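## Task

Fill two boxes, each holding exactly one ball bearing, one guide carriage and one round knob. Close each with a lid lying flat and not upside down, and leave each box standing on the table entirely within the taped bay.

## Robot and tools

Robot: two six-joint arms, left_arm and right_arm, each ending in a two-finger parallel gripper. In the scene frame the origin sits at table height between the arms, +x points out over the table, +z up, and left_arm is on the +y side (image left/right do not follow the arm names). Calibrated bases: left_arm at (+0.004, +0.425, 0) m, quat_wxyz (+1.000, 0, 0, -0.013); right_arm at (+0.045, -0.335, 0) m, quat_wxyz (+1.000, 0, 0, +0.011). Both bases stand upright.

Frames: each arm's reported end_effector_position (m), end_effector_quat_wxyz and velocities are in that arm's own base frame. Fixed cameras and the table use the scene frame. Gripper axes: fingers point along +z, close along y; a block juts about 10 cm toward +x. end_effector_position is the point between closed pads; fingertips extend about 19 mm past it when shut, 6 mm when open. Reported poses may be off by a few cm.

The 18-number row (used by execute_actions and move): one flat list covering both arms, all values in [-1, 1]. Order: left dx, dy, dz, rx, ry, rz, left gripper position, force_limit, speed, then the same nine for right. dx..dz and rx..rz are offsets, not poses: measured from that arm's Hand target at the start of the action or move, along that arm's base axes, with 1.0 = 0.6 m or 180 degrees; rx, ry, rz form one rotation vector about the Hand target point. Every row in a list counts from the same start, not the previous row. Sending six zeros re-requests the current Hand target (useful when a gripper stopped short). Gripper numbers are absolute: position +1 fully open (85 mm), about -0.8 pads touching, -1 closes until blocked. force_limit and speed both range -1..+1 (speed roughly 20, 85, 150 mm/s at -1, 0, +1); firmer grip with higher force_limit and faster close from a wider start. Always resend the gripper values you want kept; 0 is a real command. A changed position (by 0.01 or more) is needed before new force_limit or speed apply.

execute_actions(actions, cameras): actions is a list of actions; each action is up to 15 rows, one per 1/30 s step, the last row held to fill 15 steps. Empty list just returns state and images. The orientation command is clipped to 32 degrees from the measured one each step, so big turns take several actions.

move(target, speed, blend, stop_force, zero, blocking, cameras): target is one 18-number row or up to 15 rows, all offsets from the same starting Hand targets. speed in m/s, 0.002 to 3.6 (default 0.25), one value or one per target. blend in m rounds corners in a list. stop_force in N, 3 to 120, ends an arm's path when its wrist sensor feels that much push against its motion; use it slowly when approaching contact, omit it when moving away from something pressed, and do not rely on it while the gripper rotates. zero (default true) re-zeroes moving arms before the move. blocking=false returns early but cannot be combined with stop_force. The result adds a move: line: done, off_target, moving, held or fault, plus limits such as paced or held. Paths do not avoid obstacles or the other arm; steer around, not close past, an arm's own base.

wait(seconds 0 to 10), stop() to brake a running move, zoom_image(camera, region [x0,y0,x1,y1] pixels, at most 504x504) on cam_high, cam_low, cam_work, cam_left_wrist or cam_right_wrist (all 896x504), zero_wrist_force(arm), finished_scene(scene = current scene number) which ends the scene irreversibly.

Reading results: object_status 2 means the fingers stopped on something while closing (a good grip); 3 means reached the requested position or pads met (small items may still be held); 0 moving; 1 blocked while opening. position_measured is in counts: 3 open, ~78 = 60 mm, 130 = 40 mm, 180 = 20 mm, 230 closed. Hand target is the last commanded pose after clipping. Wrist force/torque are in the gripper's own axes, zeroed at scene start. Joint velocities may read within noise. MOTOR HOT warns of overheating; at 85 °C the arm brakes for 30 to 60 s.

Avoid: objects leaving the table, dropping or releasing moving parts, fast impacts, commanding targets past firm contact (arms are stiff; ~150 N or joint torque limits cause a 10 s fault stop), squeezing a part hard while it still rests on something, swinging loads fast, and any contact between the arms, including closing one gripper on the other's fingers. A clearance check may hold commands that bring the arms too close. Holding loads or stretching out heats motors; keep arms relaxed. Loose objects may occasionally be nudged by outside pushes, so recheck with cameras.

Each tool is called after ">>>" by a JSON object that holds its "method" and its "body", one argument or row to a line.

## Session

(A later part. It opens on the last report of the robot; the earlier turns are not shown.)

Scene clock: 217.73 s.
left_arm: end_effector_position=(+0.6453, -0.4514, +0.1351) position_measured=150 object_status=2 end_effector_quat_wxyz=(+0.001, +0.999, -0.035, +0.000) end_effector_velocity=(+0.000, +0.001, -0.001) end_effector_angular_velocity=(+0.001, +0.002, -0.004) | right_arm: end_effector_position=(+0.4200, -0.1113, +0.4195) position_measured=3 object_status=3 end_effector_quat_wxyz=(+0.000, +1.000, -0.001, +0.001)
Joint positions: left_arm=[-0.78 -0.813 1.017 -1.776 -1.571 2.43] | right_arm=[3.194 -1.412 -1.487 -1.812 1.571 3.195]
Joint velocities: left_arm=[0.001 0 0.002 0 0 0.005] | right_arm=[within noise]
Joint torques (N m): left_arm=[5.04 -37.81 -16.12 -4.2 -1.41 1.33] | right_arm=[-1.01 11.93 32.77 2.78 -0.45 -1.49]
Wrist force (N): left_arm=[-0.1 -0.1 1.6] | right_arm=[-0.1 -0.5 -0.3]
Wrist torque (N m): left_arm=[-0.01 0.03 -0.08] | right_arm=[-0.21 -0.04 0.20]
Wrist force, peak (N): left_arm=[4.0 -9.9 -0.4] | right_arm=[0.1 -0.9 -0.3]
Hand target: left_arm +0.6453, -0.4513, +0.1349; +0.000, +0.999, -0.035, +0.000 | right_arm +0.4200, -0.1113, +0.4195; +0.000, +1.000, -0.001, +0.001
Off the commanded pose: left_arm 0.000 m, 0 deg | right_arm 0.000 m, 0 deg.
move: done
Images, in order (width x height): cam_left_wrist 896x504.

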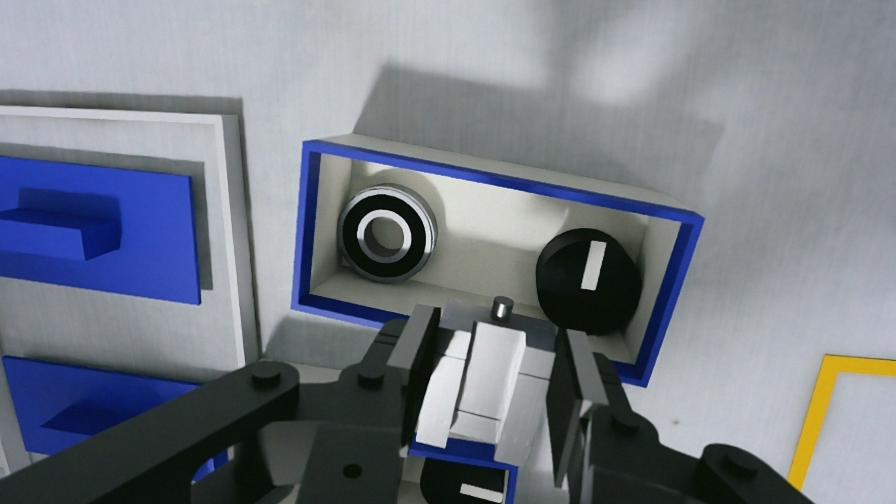

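>>> {"method": "move", "body": {
  "target": [-0.0057,0.0142,-0.115,0,0,-0.01,-1,-1,-1,0,0,0,0,0,0,1,-1,1],
  "speed": 0.12,
  "cameras": ["cam_left_wrist"]
}}

>>> {"method": "move", "body": {
  "target": [0,0,-0.05,0,0,0,-1,-1,-1,0,0,0,0,0,0,1,-1,1],
  "speed": 0.015,
  "stop_force": 4,
  "cameras": ["cam_left_wrist"]
}}

Scene clock: 219.47 s.
left_arm: end_effector_position=(+0.6418, -0.4427, +0.0655) position_measured=150 object_status=2 end_effector_quat_wxyz=(+0.000, +0.999, -0.050, +0.000) | right_arm: end_effector_position=(+0.4200, -0.1113, +0.4195) position_measured=3 object_status=3 end_effector_quat_wxyz=(+0.000, +1.000, -0.001, +0.001)
Joint positions: left_arm=[-0.775 -0.781 1.144 -1.934 -1.571 2.467] | right_arm=[3.194 -1.412 -1.487 -1.812 1.571 3.195]
Joint velocities: within noise
Joint torques (N m): left_arm=[-3.9 -83.38 -36.37 -3.01 -0.92 -0.8] | right_arm=[-1.37 11.56 32.63 2.83 -0.6 -1.47]
Wrist force (N): left_arm=[-0.2 0.2 1.5] | right_arm=[0.2 -0.6 -0.1]
Wrist torque (N m): left_arm=[0.02 0.08 -0.07] | right_arm=[-0.22 -0.08 0.21]
Wrist force, peak (N): left_arm=[0.2 -0.2 3.9] | right_arm=[0.0 -0.9 -0.1]
Hand target: left_arm +0.6419, -0.4428, +0.0659; +0.000, +0.999, -0.050, +0.000 | right_arm +0.4200, -0.1113, +0.4195; +0.000, +1.000, -0.001, +0.001
Off the commanded pose: left_arm 0.000 m, 0 deg | right_arm 0.000 m, 0 deg.
move: done
Images, in order (width x height): cam_left_wrist 896x504.

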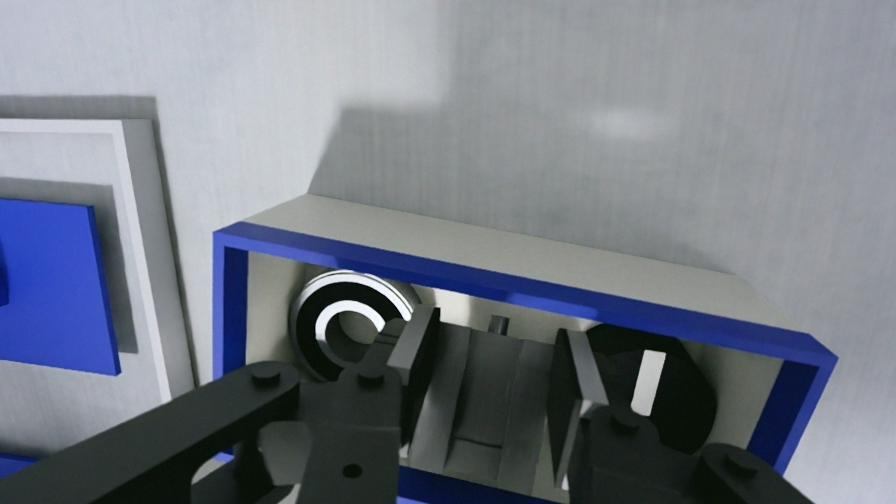

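Scene clock: 221.93 s.
left_arm: end_effector_position=(+0.6419, -0.4428, +0.0479) position_measured=150 object_status=2 end_effector_quat_wxyz=(+0.001, +0.999, -0.050, +0.000) | right_arm: end_effector_position=(+0.4200, -0.1113, +0.4195) position_measured=3 object_status=3 end_effector_quat_wxyz=(+0.000, +1.000, -0.001, +0.001)
Joint positions: left_arm=[-0.776 -0.764 1.162 -1.969 -1.571 2.467] | right_arm=[3.194 -1.412 -1.487 -1.812 1.571 3.195]
Joint velocities: within noise
Joint torques (N m): left_arm=[-5.47 -79.76 -35.07 -1.05 0.09 -0.05] | right_arm=[-1.54 11.8 32.75 2.86 -0.59 -1.41]
Wrist force (N): left_arm=[-1.0 -0.5 -4.0] | right_arm=[-0.1 -0.5 -0.2]
Wrist torque (N m): left_arm=[0.08 0.01 -0.06] | right_arm=[-0.22 -0.03 0.21]
Wrist force, peak (N): left_arm=[-1.3 -0.1 -8.5] | right_arm=[0.0 -0.9 -0.1]
Hand target: left_arm +0.6419, -0.4428, +0.0479; +0.001, +0.999, -0.050, +0.000 (not the last commanded pose) | right_arm +0.4200, -0.1113, +0.4195; +0.000, +1.000, -0.001, +0.001
Off the commanded pose: left_arm 0.012 m, 0 deg | right_arm 0.000 m, 0 deg.
move: contact (left_arm)
Images, in order (width x height): cam_left_wrist 896x504.

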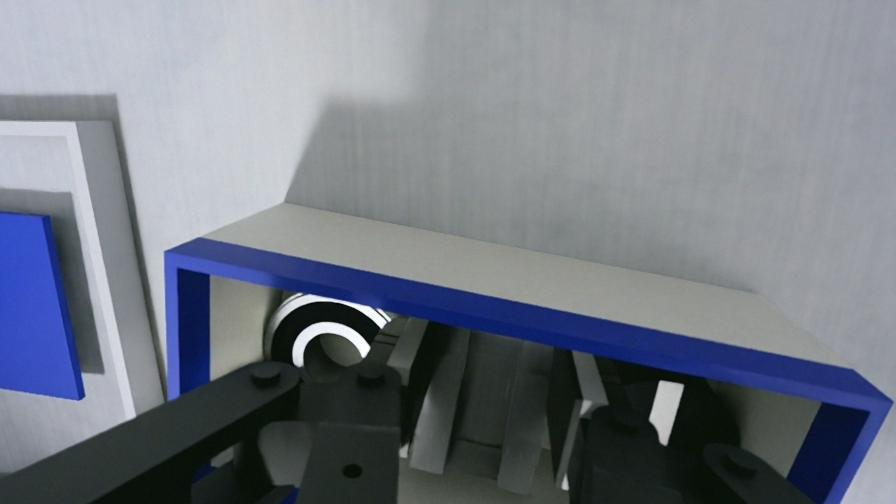

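Landed at ~.048 as predicted. Release.

>>> {"method": "move", "body": {
  "target": [
    [0,0,0,0,0,0,-0.06,-1,-1,0,0,0,0,0,0,1,-1,1],
    [0,0,0.1,0,0,0,-0.06,-1,-1,0,0,0,0,0,0,1,-1,1],
    [0,0,0.25,0,0,0,0.2,-1,-1,0,0,0,0,0,0,1,-1,1]
  ],
  "speed": [0.03,0.06,0.2],
  "cameras": ["cam_left_wrist"]
}}

Scene clock: 225.50 s.
left_arm: end_effector_position=(+0.6418, -0.4428, +0.1979) position_measured=104 object_status=0 end_effector_quat_wxyz=(+0.001, +0.999, -0.050, +0.000) | right_arm: end_effector_position=(+0.4200, -0.1113, +0.4195) position_measured=3 object_status=3 end_effector_quat_wxyz=(+0.000, +1.000, -0.001, +0.001)
Joint positions: left_arm=[-0.776 -0.86 0.936 -1.648 -1.571 2.467] | right_arm=[3.194 -1.412 -1.487 -1.812 1.571 3.195]
Joint velocities: within noise
Joint torques (N m): left_arm=[0.09 -27.07 -36.9 -1.07 -1.39 -0.26] | right_arm=[-1.52 12.11 32.69 2.95 -0.54 -1.46]
Wrist force (N): left_arm=[-0.3 -0.1 0.0] | right_arm=[0.0 -0.8 0.1]
Wrist torque (N m): left_arm=[-0.01 0.04 -0.05] | right_arm=[-0.25 -0.04 0.20]
Wrist force, peak (N): left_arm=[-1.1 -0.5 -4.5] | right_arm=[-0.1 -0.9 -0.4]
Hand target: left_arm +0.6419, -0.4428, +0.1979; +0.001, +0.999, -0.050, +0.000 | right_arm +0.4200, -0.1113, +0.4195; +0.000, +1.000, -0.001, +0.001
Off the commanded pose: left_arm 0.000 m, 0 deg | right_arm 0.000 m, 0 deg.
move: done
Images, in order (width x height): cam_left_wrist 896x504.

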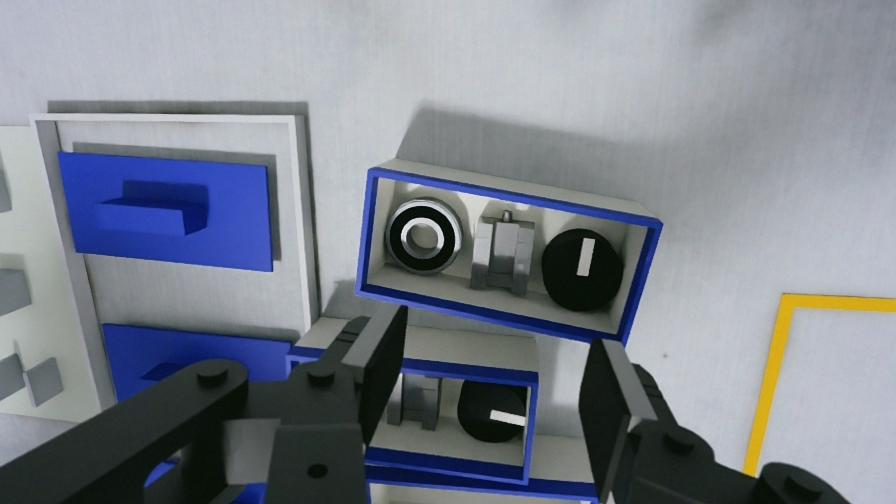

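>>> {"method": "move", "body": {
  "target": [-0.013,0.368,-0.063,0,0,0.526,0.25,-1,0,0,0,0,0,0,0,1,-1,1],
  "speed": 0.5,
  "cameras": ["cam_left_wrist","cam_work"]
}}

Scene clock: 228.33 s.
left_arm: end_effector_position=(+0.6340, -0.2220, +0.1604) position_measured=98 object_status=3 end_effector_quat_wxyz=(+0.000, +0.714, +0.700, +0.001) end_effector_velocity=(+0.000, +0.000, -0.001) end_effector_angular_velocity=(+0.001, +0.001, +0.005) | right_arm: end_effector_position=(+0.4200, -0.1113, +0.4195) position_measured=3 object_status=3 end_effector_quat_wxyz=(+0.000, +1.000, -0.001, +0.001)
Joint positions: left_arm=[-0.537 -1.114 1.444 -1.901 -1.57 1.053] | right_arm=[3.194 -1.412 -1.487 -1.812 1.571 3.195]
Joint velocities: left_arm=[0 0.001 0 0 0 -0.005] | right_arm=[within noise]
Joint torques (N m): left_arm=[-2.44 -19.09 -38.72 -1.1 0.15 -0.88] | right_arm=[-1.41 12.62 33.04 2.88 -0.64 -1.45]
Wrist force (N): left_arm=[-0.2 0.1 0.0] | right_arm=[-0.1 -0.6 0.1]
Wrist torque (N m): left_arm=[0.05 0.03 -0.05] | right_arm=[-0.22 -0.04 0.21]
Wrist force, peak (N): left_arm=[1.3 0.6 0.2] | right_arm=[0.1 -0.9 -0.4]
Hand target: left_arm +0.6341, -0.2220, +0.1601; +0.000, +0.714, +0.700, +0.001 | right_arm +0.4200, -0.1113, +0.4195; +0.000, +1.000, -0.001, +0.001
Off the commanded pose: left_arm 0.000 m, 0 deg | right_arm 0.000 m, 0 deg.
move: done
Images, in order (width x height): cam_work 896x504, cam_left_wrist 896x504.

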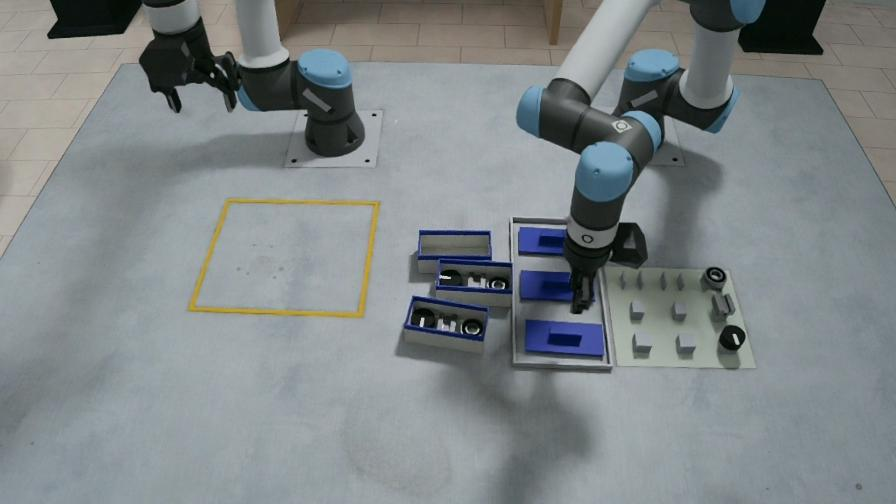

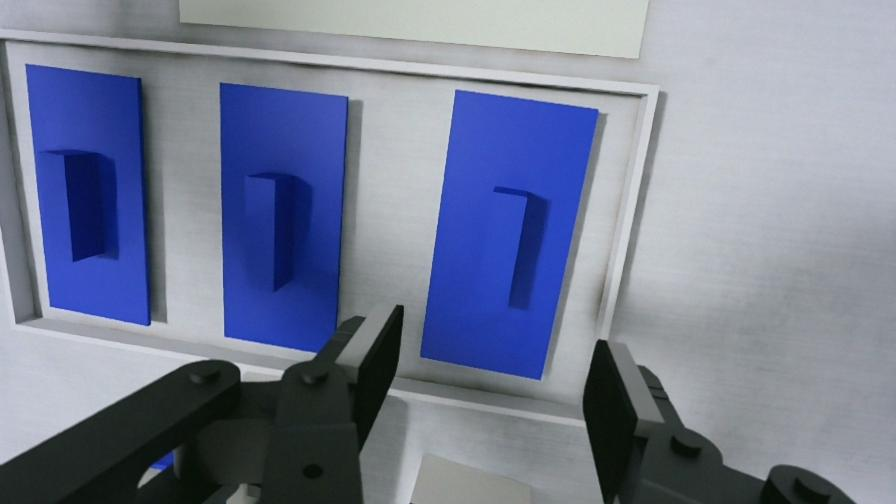

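>>> {"method": "move", "body": {
  "target": [
    [-0.003,0.0023,-0.15,0,0,0.002,0.25,-1,0,0,0,0,0,0,0,1,-1,1],
    [-0.003,0.0023,-0.201,0,0,0.002,0.25,-1,0,0,0,0,0,0,0,1,-1,1],
    [-0.003,0.0023,-0.201,0,0,0.002,-1,-1,-1,0,0,0,0,0,0,1,-1,1],
    [-0.003,0.0023,-0.1,0,0,0.002,-1,-1,-1,0,0,0,0,0,0,1,-1,1],
    [0.0067,-0.365,-0.05,0,0,-0.033,-1,-1,-1,0,0,0,0,0,0,1,-1,1]
  ],
  "speed": [0.25,0.06,0.05,0.12,0.3],
  "cameras": ["cam_left_wrist","cam_work"]
}}

Scene clock: 234.20 s.
left_arm: end_effector_position=(+0.6381, -0.4409, +0.1298) position_measured=191 object_status=2 end_effector_quat_wxyz=(+0.000, +0.749, +0.662, +0.001) | right_arm: end_effector_position=(+0.4200, -0.1113, +0.4195) position_measured=3 object_status=3 end_effector_quat_wxyz=(+0.000, +1.000, -0.001, +0.001)
Joint positions: left_arm=[-0.778 -0.842 1.08 -1.809 -1.57 0.916] | right_arm=[3.194 -1.412 -1.487 -1.812 1.571 3.195]
Joint velocities: within noise
Joint torques (N m): left_arm=[-5.47 -81.65 -35.6 -2.38 -1.18 0.31] | right_arm=[-1.23 12.11 32.91 3.1 -0.59 -1.47]
Wrist force (N): left_arm=[-0.2 0.0 1.1] | right_arm=[-0.1 -0.7 -0.3]
Wrist torque (N m): left_arm=[0.02 0.04 -0.08] | right_arm=[-0.25 -0.03 0.20]
Wrist force, peak (N): left_arm=[-8.8 -1.3 0.1] | right_arm=[-0.3 -0.9 -0.2]
Hand target: left_arm +0.6381, -0.4410, +0.1301; +0.000, +0.749, +0.662, +0.001 | right_arm +0.4200, -0.1113, +0.4195; +0.000, +1.000, -0.001, +0.001
Off the commanded pose: left_arm 0.000 m, 0 deg | right_arm 0.000 m, 0 deg.
move: done
Images, in order (width x height): cam_work 896x504, cam_left_wrist 896x504.

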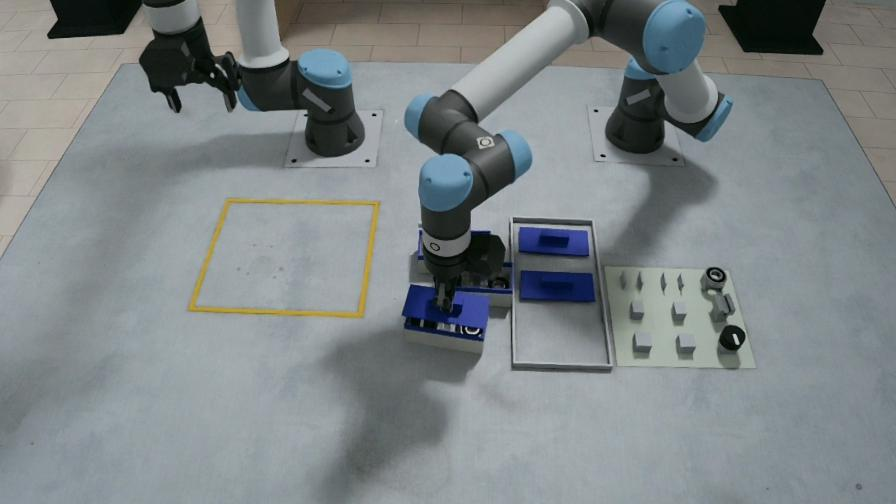

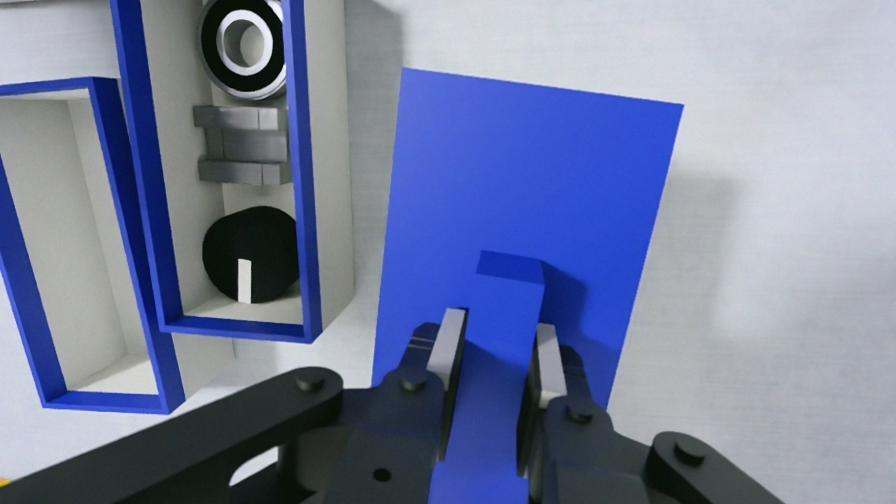

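>>> {"method": "zoom_image", "body": {
  "camera": "cam_work",
  "region": [390, 270, 510, 370]
}}

Scaled by 4.200.

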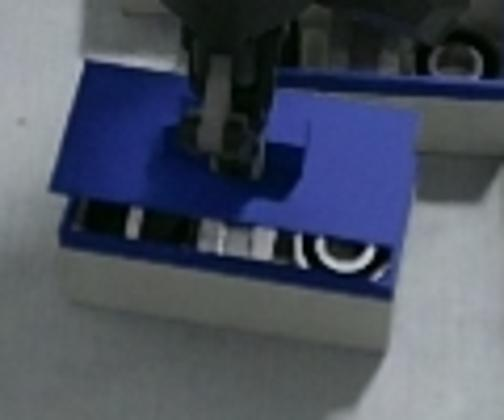

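>>> {"method": "move", "body": {
  "target": [-0.04,-0.04,-0.025,0,0,0,-1,-1,-1,0,0,0,0,0,0,1,-1,1],
  "speed": 0.15,
  "cameras": ["cam_left_wrist"]
}}

Scene clock: 237.63 s.
left_arm: end_effector_position=(+0.6140, -0.4650, +0.1150) position_measured=191 object_status=2 end_effector_quat_wxyz=(+0.000, +0.749, +0.662, +0.001) | right_arm: end_effector_position=(+0.4200, -0.1113, +0.4195) position_measured=3 object_status=3 end_effector_quat_wxyz=(+0.000, +1.000, -0.001, +0.001)
Joint positions: left_arm=[-0.822 -0.846 1.126 -1.852 -1.57 0.871] | right_arm=[3.194 -1.412 -1.487 -1.812 1.571 3.195]
Joint velocities: within noise
Joint torques (N m): left_arm=[5.04 -81.32 -41.94 -0.95 1.34 1.22] | right_arm=[-1.05 12.65 31.95 2.94 -0.56 -1.36]
Wrist force (N): left_arm=[0.3 0.2 1.0] | right_arm=[0.1 -0.6 -0.3]
Wrist torque (N m): left_arm=[0.03 -0.04 -0.07] | right_arm=[-0.22 -0.07 0.21]
Wrist force, peak (N): left_arm=[3.8 4.2 0.8] | right_arm=[0.0 -0.8 -0.3]
Hand target: left_arm +0.6141, -0.4650, +0.1151; +0.000, +0.749, +0.662, +0.001 | right_arm +0.4200, -0.1113, +0.4195; +0.000, +1.000, -0.001, +0.001
Off the commanded pose: left_arm 0.000 m, 0 deg | right_arm 0.000 m, 0 deg.
move: done
Images, in order (width x height): cam_left_wrist 896x504.

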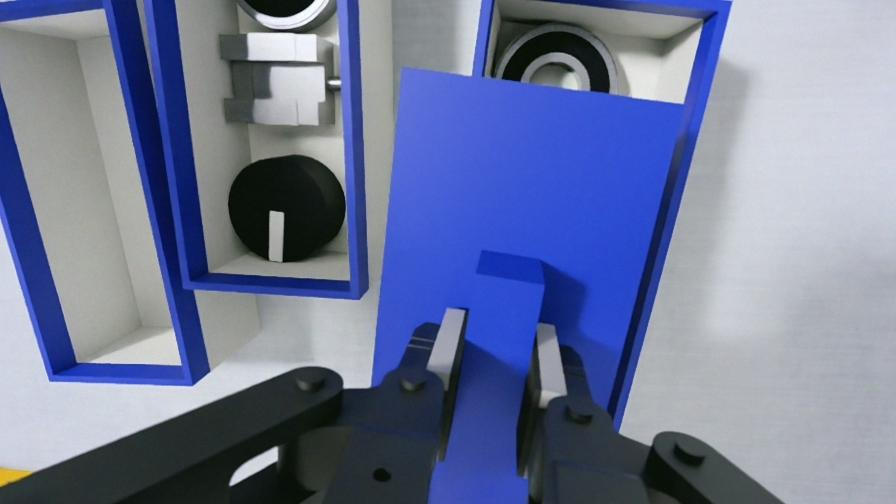

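>>> {"method": "move", "body": {
  "target": [0.0496,-0.0062,0,0,0,0,-1,-1,-1,0,0,0,0,0,0,1,-1,1],
  "speed": 0.15,
  "cameras": ["cam_left_wrist"]
}}

Scene clock: 239.53 s.
left_arm: end_effector_position=(+0.6439, -0.4687, +0.1149) position_measured=191 object_status=2 end_effector_quat_wxyz=(+0.000, +0.749, +0.662, +0.001) | right_arm: end_effector_position=(+0.4200, -0.1113, +0.4195) position_measured=3 object_status=3 end_effector_quat_wxyz=(+0.000, +1.000, -0.001, +0.001)
Joint positions: left_arm=[-0.798 -0.776 1.004 -1.798 -1.57 0.896] | right_arm=[3.194 -1.412 -1.487 -1.812 1.571 3.195]
Joint velocities: within noise
Joint torques (N m): left_arm=[-5.37 -85.42 -20.83 -4.48 -1.4 -0.72] | right_arm=[-1.4 12.5 31.93 3.1 -0.52 -1.42]
Wrist force (N): left_arm=[-0.2 0.3 1.3] | right_arm=[0.0 -0.7 0.0]
Wrist torque (N m): left_arm=[0.07 0.04 -0.08] | right_arm=[-0.25 -0.05 0.21]
Wrist force, peak (N): left_arm=[0.3 0.3 1.8] | right_arm=[0.0 -0.8 -0.3]
Hand target: left_arm +0.6438, -0.4687, +0.1151; +0.000, +0.749, +0.662, +0.001 | right_arm +0.4200, -0.1113, +0.4195; +0.000, +1.000, -0.001, +0.001
Off the commanded pose: left_arm 0.000 m, 0 deg | right_arm 0.000 m, 0 deg.
move: done
Images, in order (width x height): cam_left_wrist 896x504.

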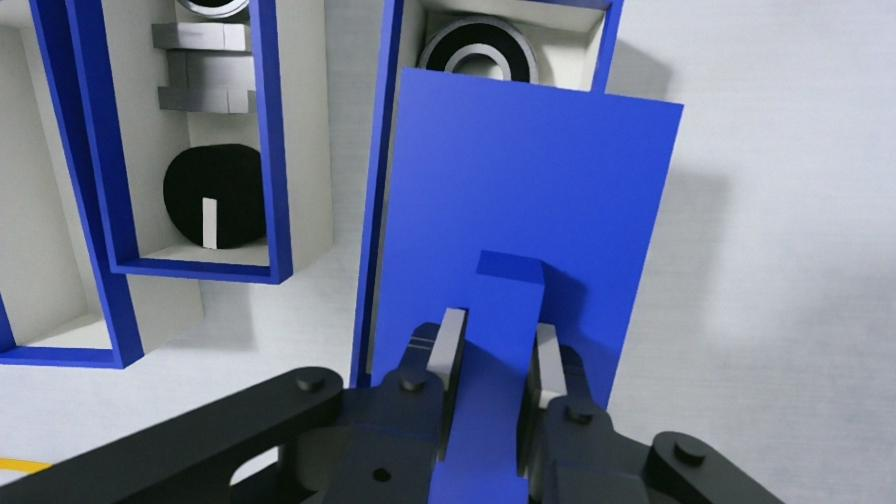

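>>> {"method": "move", "body": {
  "target": [-0.0286,-0.03,0,0,0,0,-1,-1,-1,0,0,0,0,0,0,1,-1,1],
  "speed": 0.15,
  "cameras": ["cam_left_wrist"]
}}

Scene clock: 241.10 s.
left_arm: end_effector_position=(+0.6266, -0.4868, +0.1151) position_measured=191 object_status=2 end_effector_quat_wxyz=(+0.000, +0.749, +0.662, +0.000) end_effector_velocity=(+0.002, +0.003, +0.000) end_effector_angular_velocity=(+0.000, +0.000, -0.001) | right_arm: end_effector_position=(+0.4200, -0.1113, +0.4195) position_measured=3 object_status=3 end_effector_quat_wxyz=(+0.000, +1.000, -0.001, +0.001)
Joint positions: left_arm=[-0.83 -0.785 1.018 -1.805 -1.57 0.864] | right_arm=[3.194 -1.412 -1.487 -1.812 1.571 3.195]
Joint velocities: left_arm=[0.004 -0.001 0 0 0 0.005] | right_arm=[within noise]
Joint torques (N m): left_arm=[4.91 -73.45 -29.76 -3.52 0.54 1.29] | right_arm=[-1.13 12.52 32.31 3.05 -0.58 -1.38]
Wrist force (N): left_arm=[0.1 0.4 1.2] | right_arm=[0.0 -0.5 -0.3]
Wrist torque (N m): left_arm=[0.07 0.00 -0.09] | right_arm=[-0.21 -0.05 0.21]
Wrist force, peak (N): left_arm=[2.8 3.2 0.9] | right_arm=[0.0 -0.9 0.0]
Hand target: left_arm +0.6267, -0.4867, +0.1151; +0.000, +0.749, +0.662, +0.001 | right_arm +0.4200, -0.1113, +0.4195; +0.000, +1.000, -0.001, +0.001
Off the commanded pose: left_arm 0.000 m, 0 deg | right_arm 0.000 m, 0 deg.
move: done
Images, in order (width x height): cam_left_wrist 896x504.

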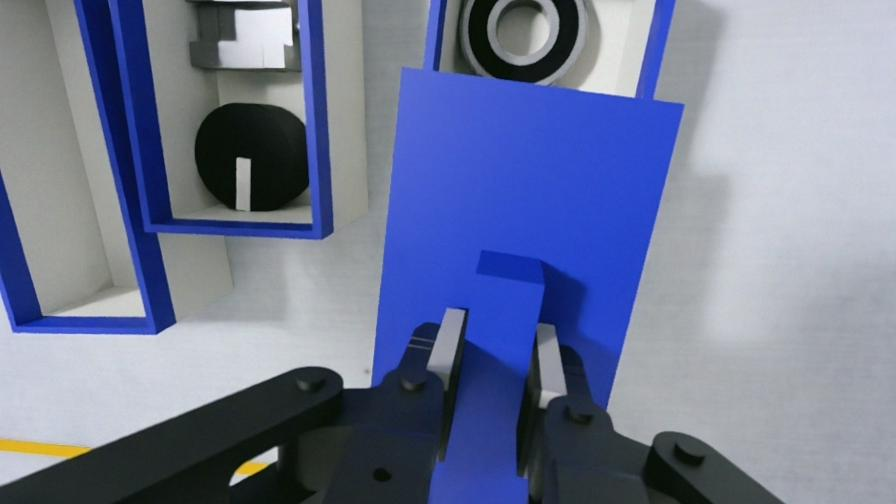

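>>> {"method": "move", "body": {
  "target": [0.0082,0.0662,0,0,0,0,-1,-1,-1,0,0,0,0,0,0,1,-1,1],
  "speed": 0.15,
  "cameras": ["cam_left_wrist"]
}}

>>> {"method": "zoom_image", "body": {
  "camera": "cam_left_wrist",
  "region": [370, 0, 730, 150]
}}

Scene clock: 242.10 s.
left_arm: end_effector_position=(+0.6316, -0.4470, +0.1155) position_measured=191 object_status=2 end_effector_quat_wxyz=(+0.000, +0.749, +0.662, +0.001) end_effector_velocity=(-0.001, +0.000, -0.004) end_effector_angular_velocity=(+0.004, +0.005, -0.001) | right_arm: end_effector_position=(+0.4200, -0.1113, +0.4195) position_measured=3 object_status=3 end_effector_quat_wxyz=(+0.000, +1.000, -0.001, +0.001)
Joint positions: left_arm=[-0.789 -0.837 1.11 -1.845 -1.57 0.904] | right_arm=[3.194 -1.412 -1.487 -1.812 1.571 3.195]
Joint velocities: left_arm=[-0.001 0.005 -0.001 0.003 0 0] | right_arm=[within noise]
Joint torques (N m): left_arm=[-4.46 -27.8 -40.15 -1.01 0.56 -0.9] | right_arm=[-0.82 12.18 32.75 3.03 -0.68 -1.44]
Wrist force (N): left_arm=[-0.4 0.2 0.9] | right_arm=[-0.1 -0.6 -0.1]
Wrist torque (N m): left_arm=[0.05 0.04 -0.08] | right_arm=[-0.22 -0.04 0.20]
Wrist force, peak (N): left_arm=[-3.7 -1.1 1.2] | right_arm=[0.1 -0.7 -0.5]
Hand target: left_arm +0.6316, -0.4470, +0.1151; +0.000, +0.749, +0.662, +0.001 | right_arm +0.4200, -0.1113, +0.4195; +0.000, +1.000, -0.001, +0.001
Off the commanded pose: left_arm 0.000 m, 0 deg | right_arm 0.000 m, 0 deg.
move: done
Images, in order (width x height): cam_left_wrist 896x504.

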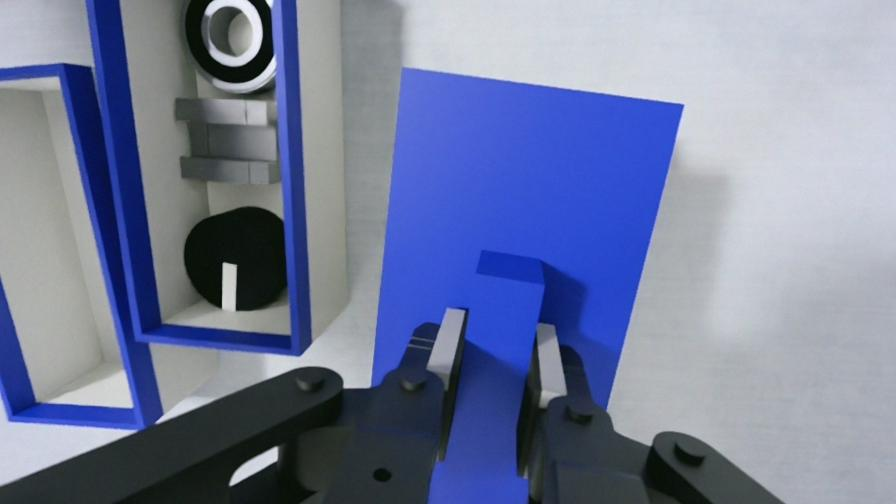

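Scaled by 1.400.

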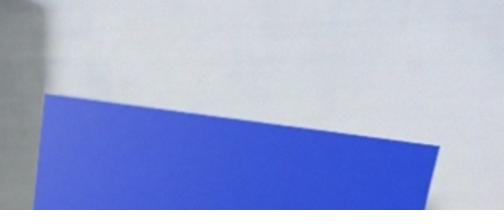

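>>> {"method": "execute_actions", "body": {
  "actions": [],
  "cameras": ["cam_work","cam_high"]
}}

>>> {"method": "zoom_image", "body": {
  "camera": "cam_work",
  "region": [390, 270, 510, 370]
}}

>>> {"method": "zoom_image", "body": {
  "camera": "cam_high",
  "region": [350, 190, 470, 310]
}}

Scene clock: 242.50 s.
left_arm: end_effector_position=(+0.6316, -0.4470, +0.1152) position_measured=191 object_status=2 end_effector_quat_wxyz=(+0.000, +0.749, +0.662, +0.001) | right_arm: end_effector_position=(+0.4200, -0.1113, +0.4195) position_measured=3 object_status=3 end_effector_quat_wxyz=(+0.000, +1.000, -0.001, +0.001)
Joint positions: left_arm=[-0.789 -0.837 1.11 -1.845 -1.57 0.904] | right_arm=[3.194 -1.412 -1.487 -1.812 1.571 3.195]
Joint velocities: within noise
Joint torques (N m): left_arm=[-3.58 -27.03 -39.82 -1.05 -0.45 0.55] | right_arm=[-1.3 12.41 32.2 3.07 -0.62 -1.27]
Wrist force (N): left_arm=[-0.2 0.1 1.1] | right_arm=[-0.1 -0.6 -0.1]
Wrist torque (N m): left_arm=[0.03 0.04 -0.07] | right_arm=[-0.23 -0.04 0.20]
Wrist force, peak (N): left_arm=[-0.4 0.2 1.5] | right_arm=[-0.1 -0.7 -0.1]
Hand target: left_arm +0.6316, -0.4470, +0.1151; +0.000, +0.749, +0.662, +0.001 | right_arm +0.4200, -0.1113, +0.4195; +0.000, +1.000, -0.001, +0.001
Tool commands: left_gripper/position=-1.0 left_gripper/force_limit=-1.0 left_gripper/speed=-1.0 right_gripper/position=+1.0 right_gripper/force_limit=-1.0 right_gripper/speed=+1.0
Off the commanded pose: left_arm 0.000 m, 0 deg | right_arm 0.000 m, 0 deg.
Images, in order (width x height): cam_high 896x504, cam_work 896x504.

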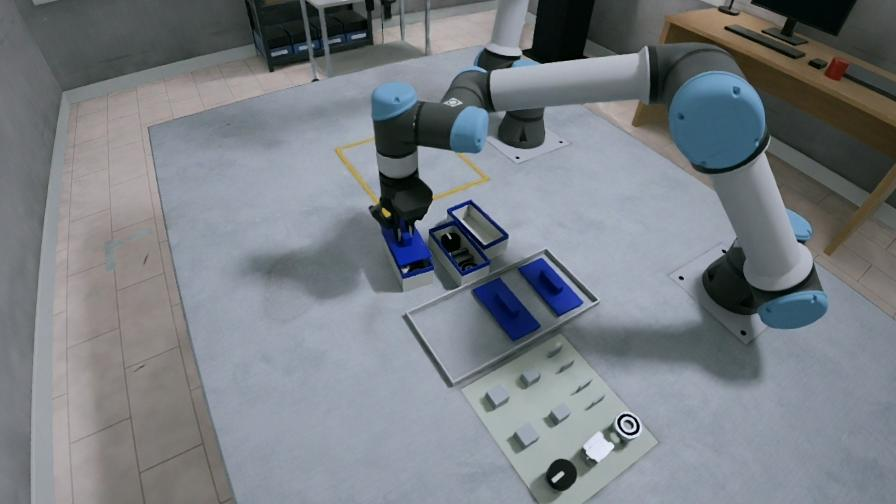

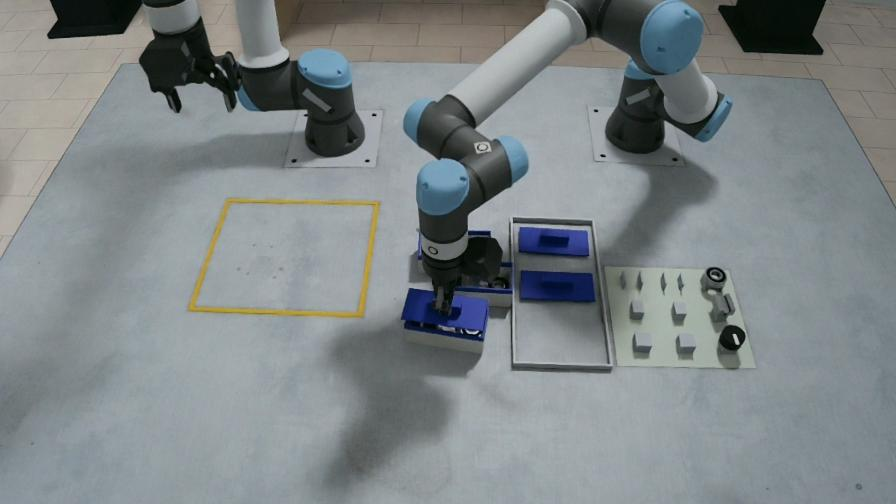

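Scaled by 4.200.

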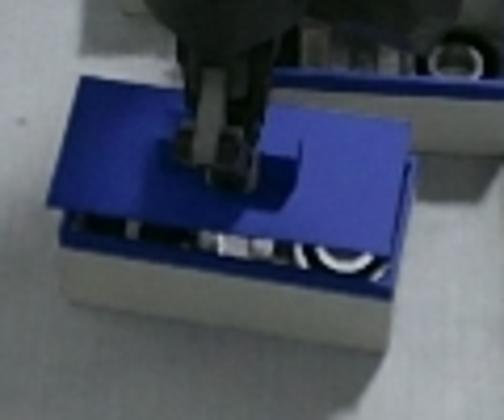

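Scaled by 4.200.

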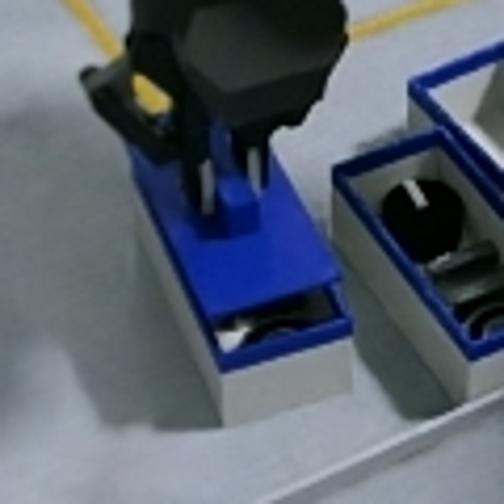

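>>> {"method": "move", "body": {
  "target": [-0.0025,-0.0198,0,0,0,0,-1,-1,-1,0,0,0,0,0,0,1,-1,1],
  "speed": 0.15,
  "cameras": ["cam_left_wrist"]
}}

>>> {"method": "zoom_image", "body": {
  "camera": "cam_left_wrist",
  "region": [370, 0, 730, 150]
}}

Scene clock: 243.73 s.
left_arm: end_effector_position=(+0.6301, -0.4590, +0.1151) position_measured=191 object_status=2 end_effector_quat_wxyz=(+0.000, +0.749, +0.662, +0.001) | right_arm: end_effector_position=(+0.4200, -0.1113, +0.4195) position_measured=3 object_status=3 end_effector_quat_wxyz=(+0.000, +1.000, -0.001, +0.001)
Joint positions: left_arm=[-0.802 -0.822 1.084 -1.833 -1.57 0.892] | right_arm=[3.194 -1.412 -1.487 -1.812 1.571 3.195]
Joint velocities: within noise
Joint torques (N m): left_arm=[5.64 -47.17 -16.98 -3.33 -1.18 1.22] | right_arm=[-0.9 12.69 32.18 3.16 -0.64 -1.36]
Wrist force (N): left_arm=[-0.1 0.2 1.1] | right_arm=[-0.1 -0.7 -0.1]
Wrist torque (N m): left_arm=[0.04 0.02 -0.09] | right_arm=[-0.24 -0.03 0.20]
Wrist force, peak (N): left_arm=[1.5 0.8 1.1] | right_arm=[0.0 -0.9 -0.3]
Hand target: left_arm +0.6301, -0.4589, +0.1151; +0.000, +0.749, +0.662, +0.001 | right_arm +0.4200, -0.1113, +0.4195; +0.000, +1.000, -0.001, +0.001
Off the commanded pose: left_arm 0.000 m, 0 deg | right_arm 0.000 m, 0 deg.
move: done
Images, in order (width x height): cam_left_wrist 896x504.

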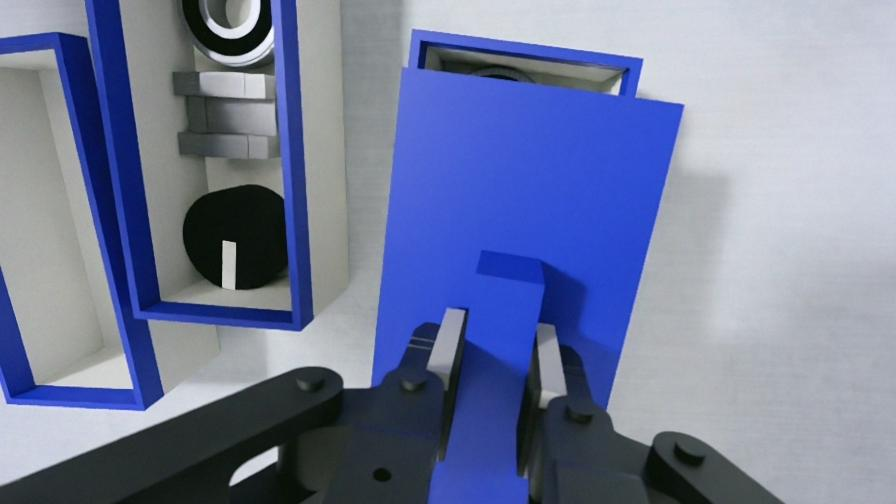

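Scaled by 1.400.

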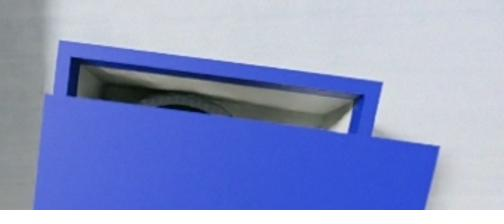

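>>> {"method": "move", "body": {
  "target": [0,0,-0.025,0,0,0,-1,-1,-1, 0,0,0,0,0,0,1,-1,1],
  "speed": 0.05,
  "cameras": ["cam_left_wrist","cam_work","cam_high"]
}}

>>> {"method": "zoom_image", "body": {
  "camera": "cam_left_wrist",
  "region": [350, 0, 750, 220]
}}

>>> {"method": "zoom_image", "body": {
  "camera": "cam_work",
  "region": [300, 150, 620, 330]
}}

Scene clock: 247.17 s.
left_arm: end_effector_position=(+0.6300, -0.4589, +0.0998) position_measured=191 object_status=2 end_effector_quat_wxyz=(+0.000, +0.749, +0.662, +0.001) end_effector_velocity=(+0.000, +0.000, +0.000) end_effector_angular_velocity=(+0.003, +0.002, +0.001) | right_arm: end_effector_position=(+0.4200, -0.1113, +0.4195) position_measured=3 object_status=3 end_effector_quat_wxyz=(+0.000, +1.000, -0.001, +0.001)
Joint positions: left_arm=[-0.802 -0.811 1.105 -1.865 -1.57 0.892] | right_arm=[3.194 -1.412 -1.487 -1.812 1.571 3.195]
Joint velocities: left_arm=[0 0.001 -0.002 0.005 0 -0.001] | right_arm=[within noise]
Joint torques (N m): left_arm=[4.47 -48.79 -35.52 -1.11 -0.2 1.33] | right_arm=[-1.36 12.69 32.23 3.05 -0.67 -1.39]
Wrist force (N): left_arm=[0.0 0.2 1.1] | right_arm=[0.1 -0.4 -0.4]
Wrist torque (N m): left_arm=[0.04 0.00 -0.09] | right_arm=[-0.19 -0.06 0.21]
Wrist force, peak (N): left_arm=[0.1 0.2 1.7] | right_arm=[-0.1 -0.8 -0.1]
Hand target: left_arm +0.6301, -0.4589, +0.1001; +0.000, +0.749, +0.662, +0.001 | right_arm +0.4200, -0.1113, +0.4195; +0.000, +1.000, -0.001, +0.001
Off the commanded pose: left_arm 0.000 m, 0 deg | right_arm 0.000 m, 0 deg.
move: done
Images, in order (width x height): cam_high 896x504, cam_work 896x504, cam_left_wrist 896x504.

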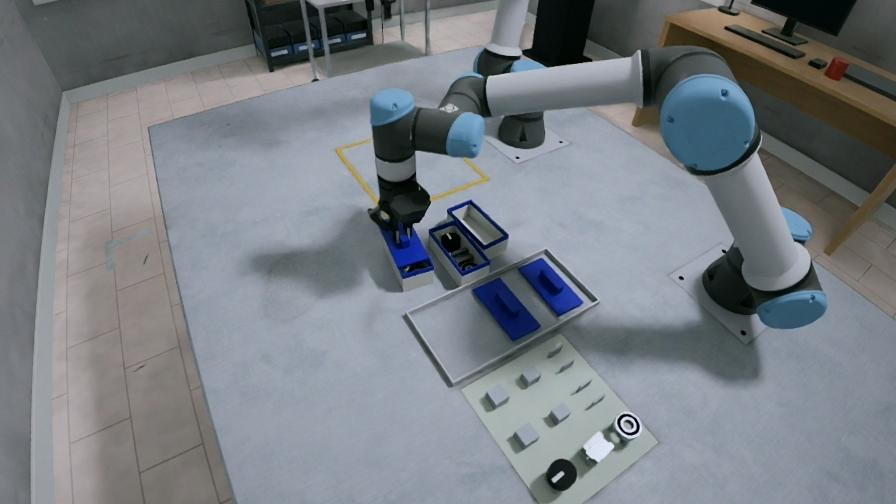

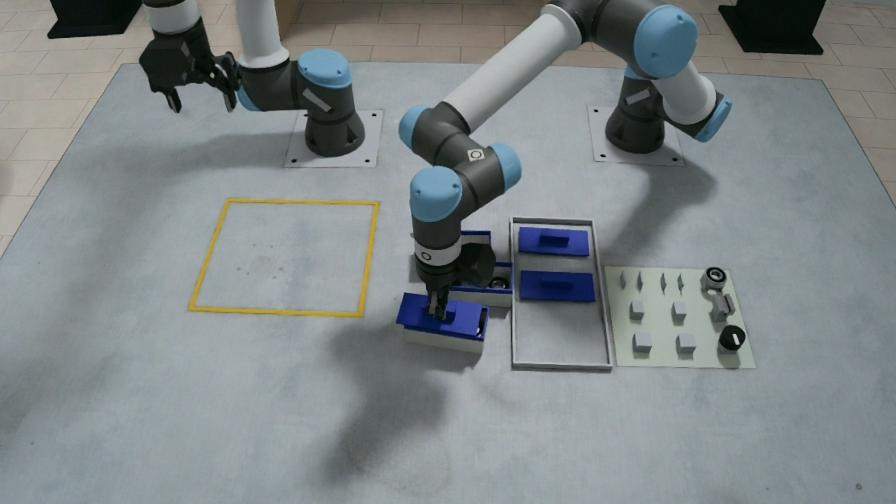

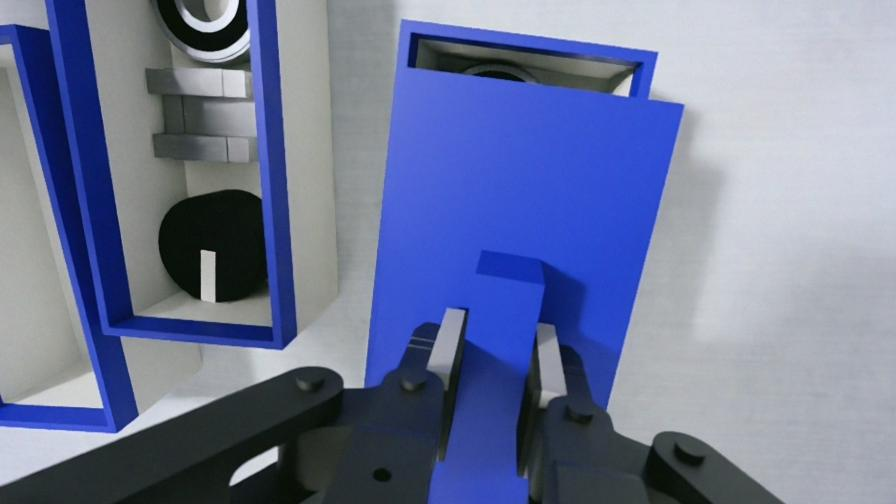

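Scaled by 1.260.

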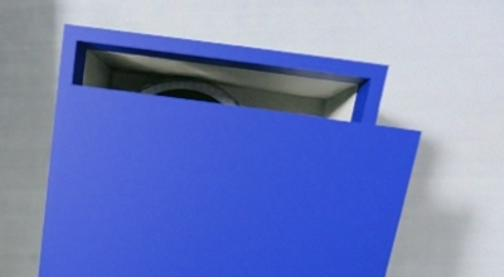

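Scaled by 1.575.

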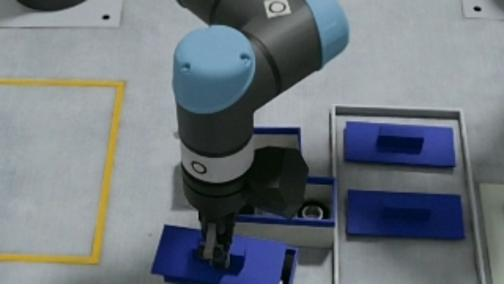

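>>> {"method": "move", "body": {
  "target": [-0.0082,0.0123,0,0,0,0,-1,-1,-1, 0,0,0,0,0,0,1,-1,1],
  "speed": 0.05,
  "cameras": ["cam_left_wrist","cam_work","cam_high"]
}}

>>> {"method": "zoom_image", "body": {
  "camera": "cam_left_wrist",
  "region": [350, 0, 750, 220]
}}

>>> {"method": "zoom_image", "body": {
  "camera": "cam_work",
  "region": [370, 270, 530, 370]
}}

>>> {"method": "zoom_image", "body": {
  "camera": "cam_high",
  "region": [350, 200, 480, 300]
}}

Scene clock: 248.73 s.
left_arm: end_effector_position=(+0.6252, -0.4515, +0.1003) position_measured=191 object_status=2 end_effector_quat_wxyz=(+0.000, +0.749, +0.662, +0.001) | right_arm: end_effector_position=(+0.4200, -0.1113, +0.4195) position_measured=3 object_status=3 end_effector_quat_wxyz=(+0.000, +1.000, -0.001, +0.001)
Joint positions: left_arm=[-0.8 -0.832 1.142 -1.881 -1.57 0.894] | right_arm=[3.194 -1.412 -1.487 -1.812 1.571 3.195]
Joint velocities: within noise
Joint torques (N m): left_arm=[0.56 -45.42 -39.69 -1.4 0.19 0.66] | right_arm=[-1.25 12.75 32.22 3.09 -0.62 -1.39]
Wrist force (N): left_arm=[0.0 0.4 0.9] | right_arm=[-0.1 -0.7 -0.2]
Wrist torque (N m): left_arm=[0.07 0.01 -0.07] | right_arm=[-0.24 -0.04 0.20]
Wrist force, peak (N): left_arm=[-0.3 0.3 1.4] | right_arm=[-0.1 -0.9 0.0]
Hand target: left_arm +0.6252, -0.4515, +0.1001; +0.000, +0.749, +0.662, +0.001 | right_arm +0.4200, -0.1113, +0.4195; +0.000, +1.000, -0.001, +0.001
Off the commanded pose: left_arm 0.000 m, 0 deg | right_arm 0.000 m, 0 deg.
move: done
Images, in order (width x height): cam_high 896x504, cam_work 896x504, cam_left_wrist 896x504.

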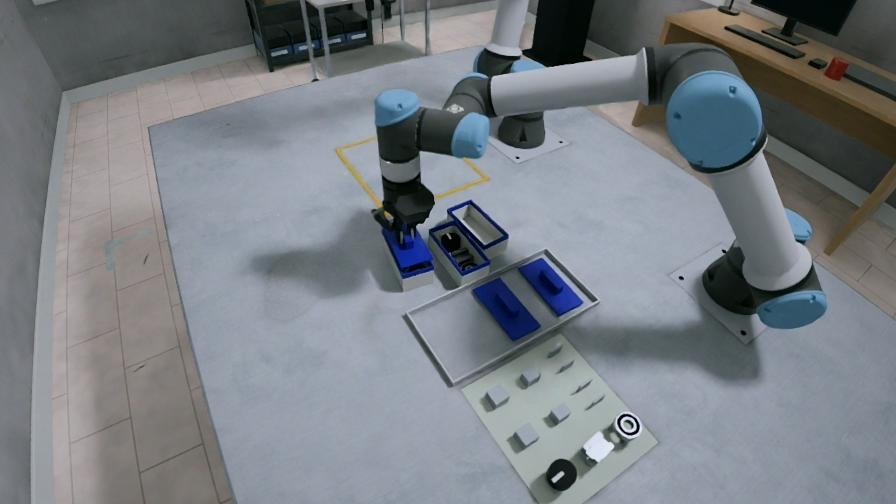

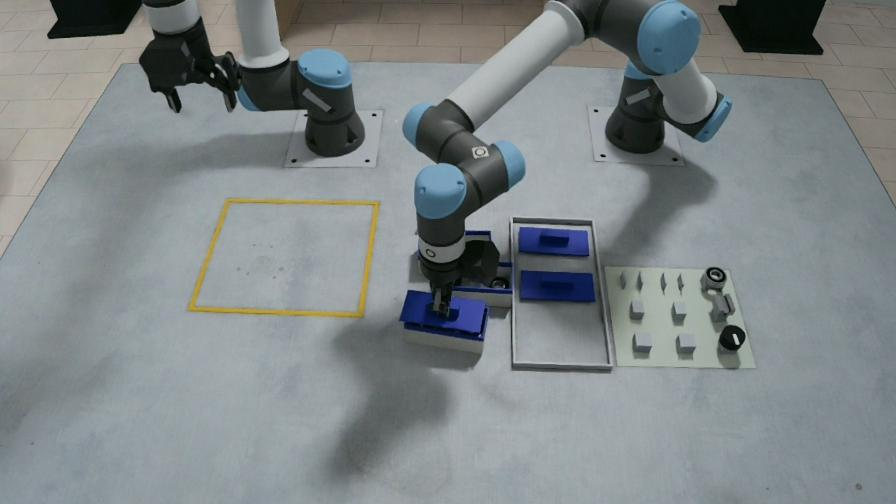

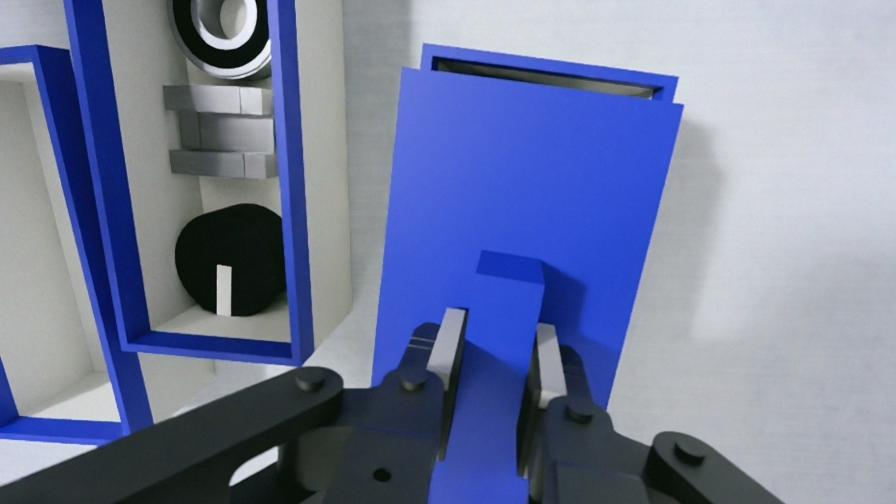

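Scaled by 1.260.

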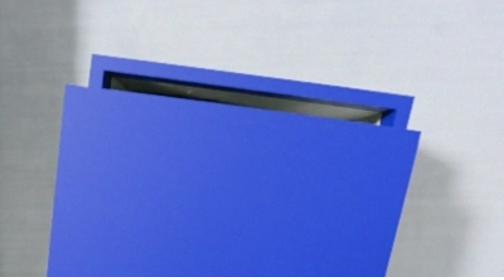

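Scaled by 3.150.

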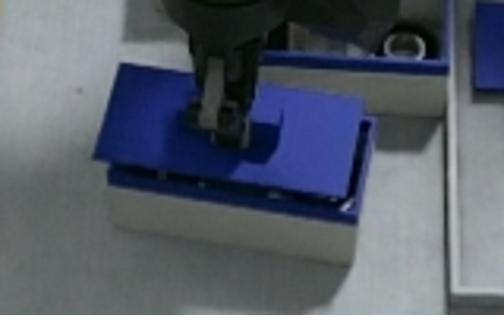

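Scaled by 3.877.

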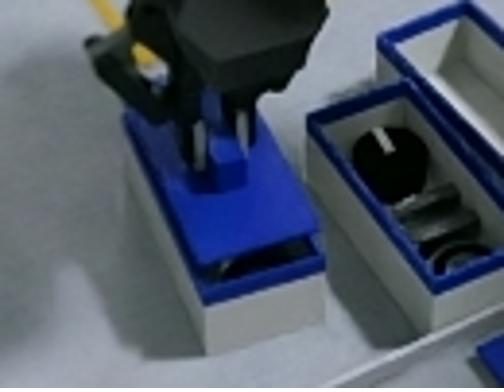

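>>> {"method": "zoom_image", "body": {
  "camera": "cam_work",
  "region": [392, 280, 500, 360]
}}

>>> {"method": "zoom_image", "body": {
  "camera": "cam_high",
  "region": [370, 215, 450, 300]
}}

Scaled by 4.667.

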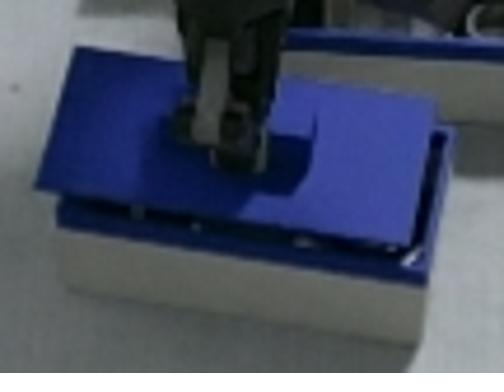

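Scaled by 5.929.

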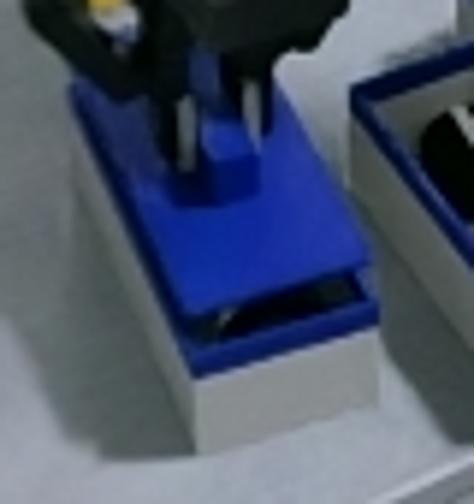

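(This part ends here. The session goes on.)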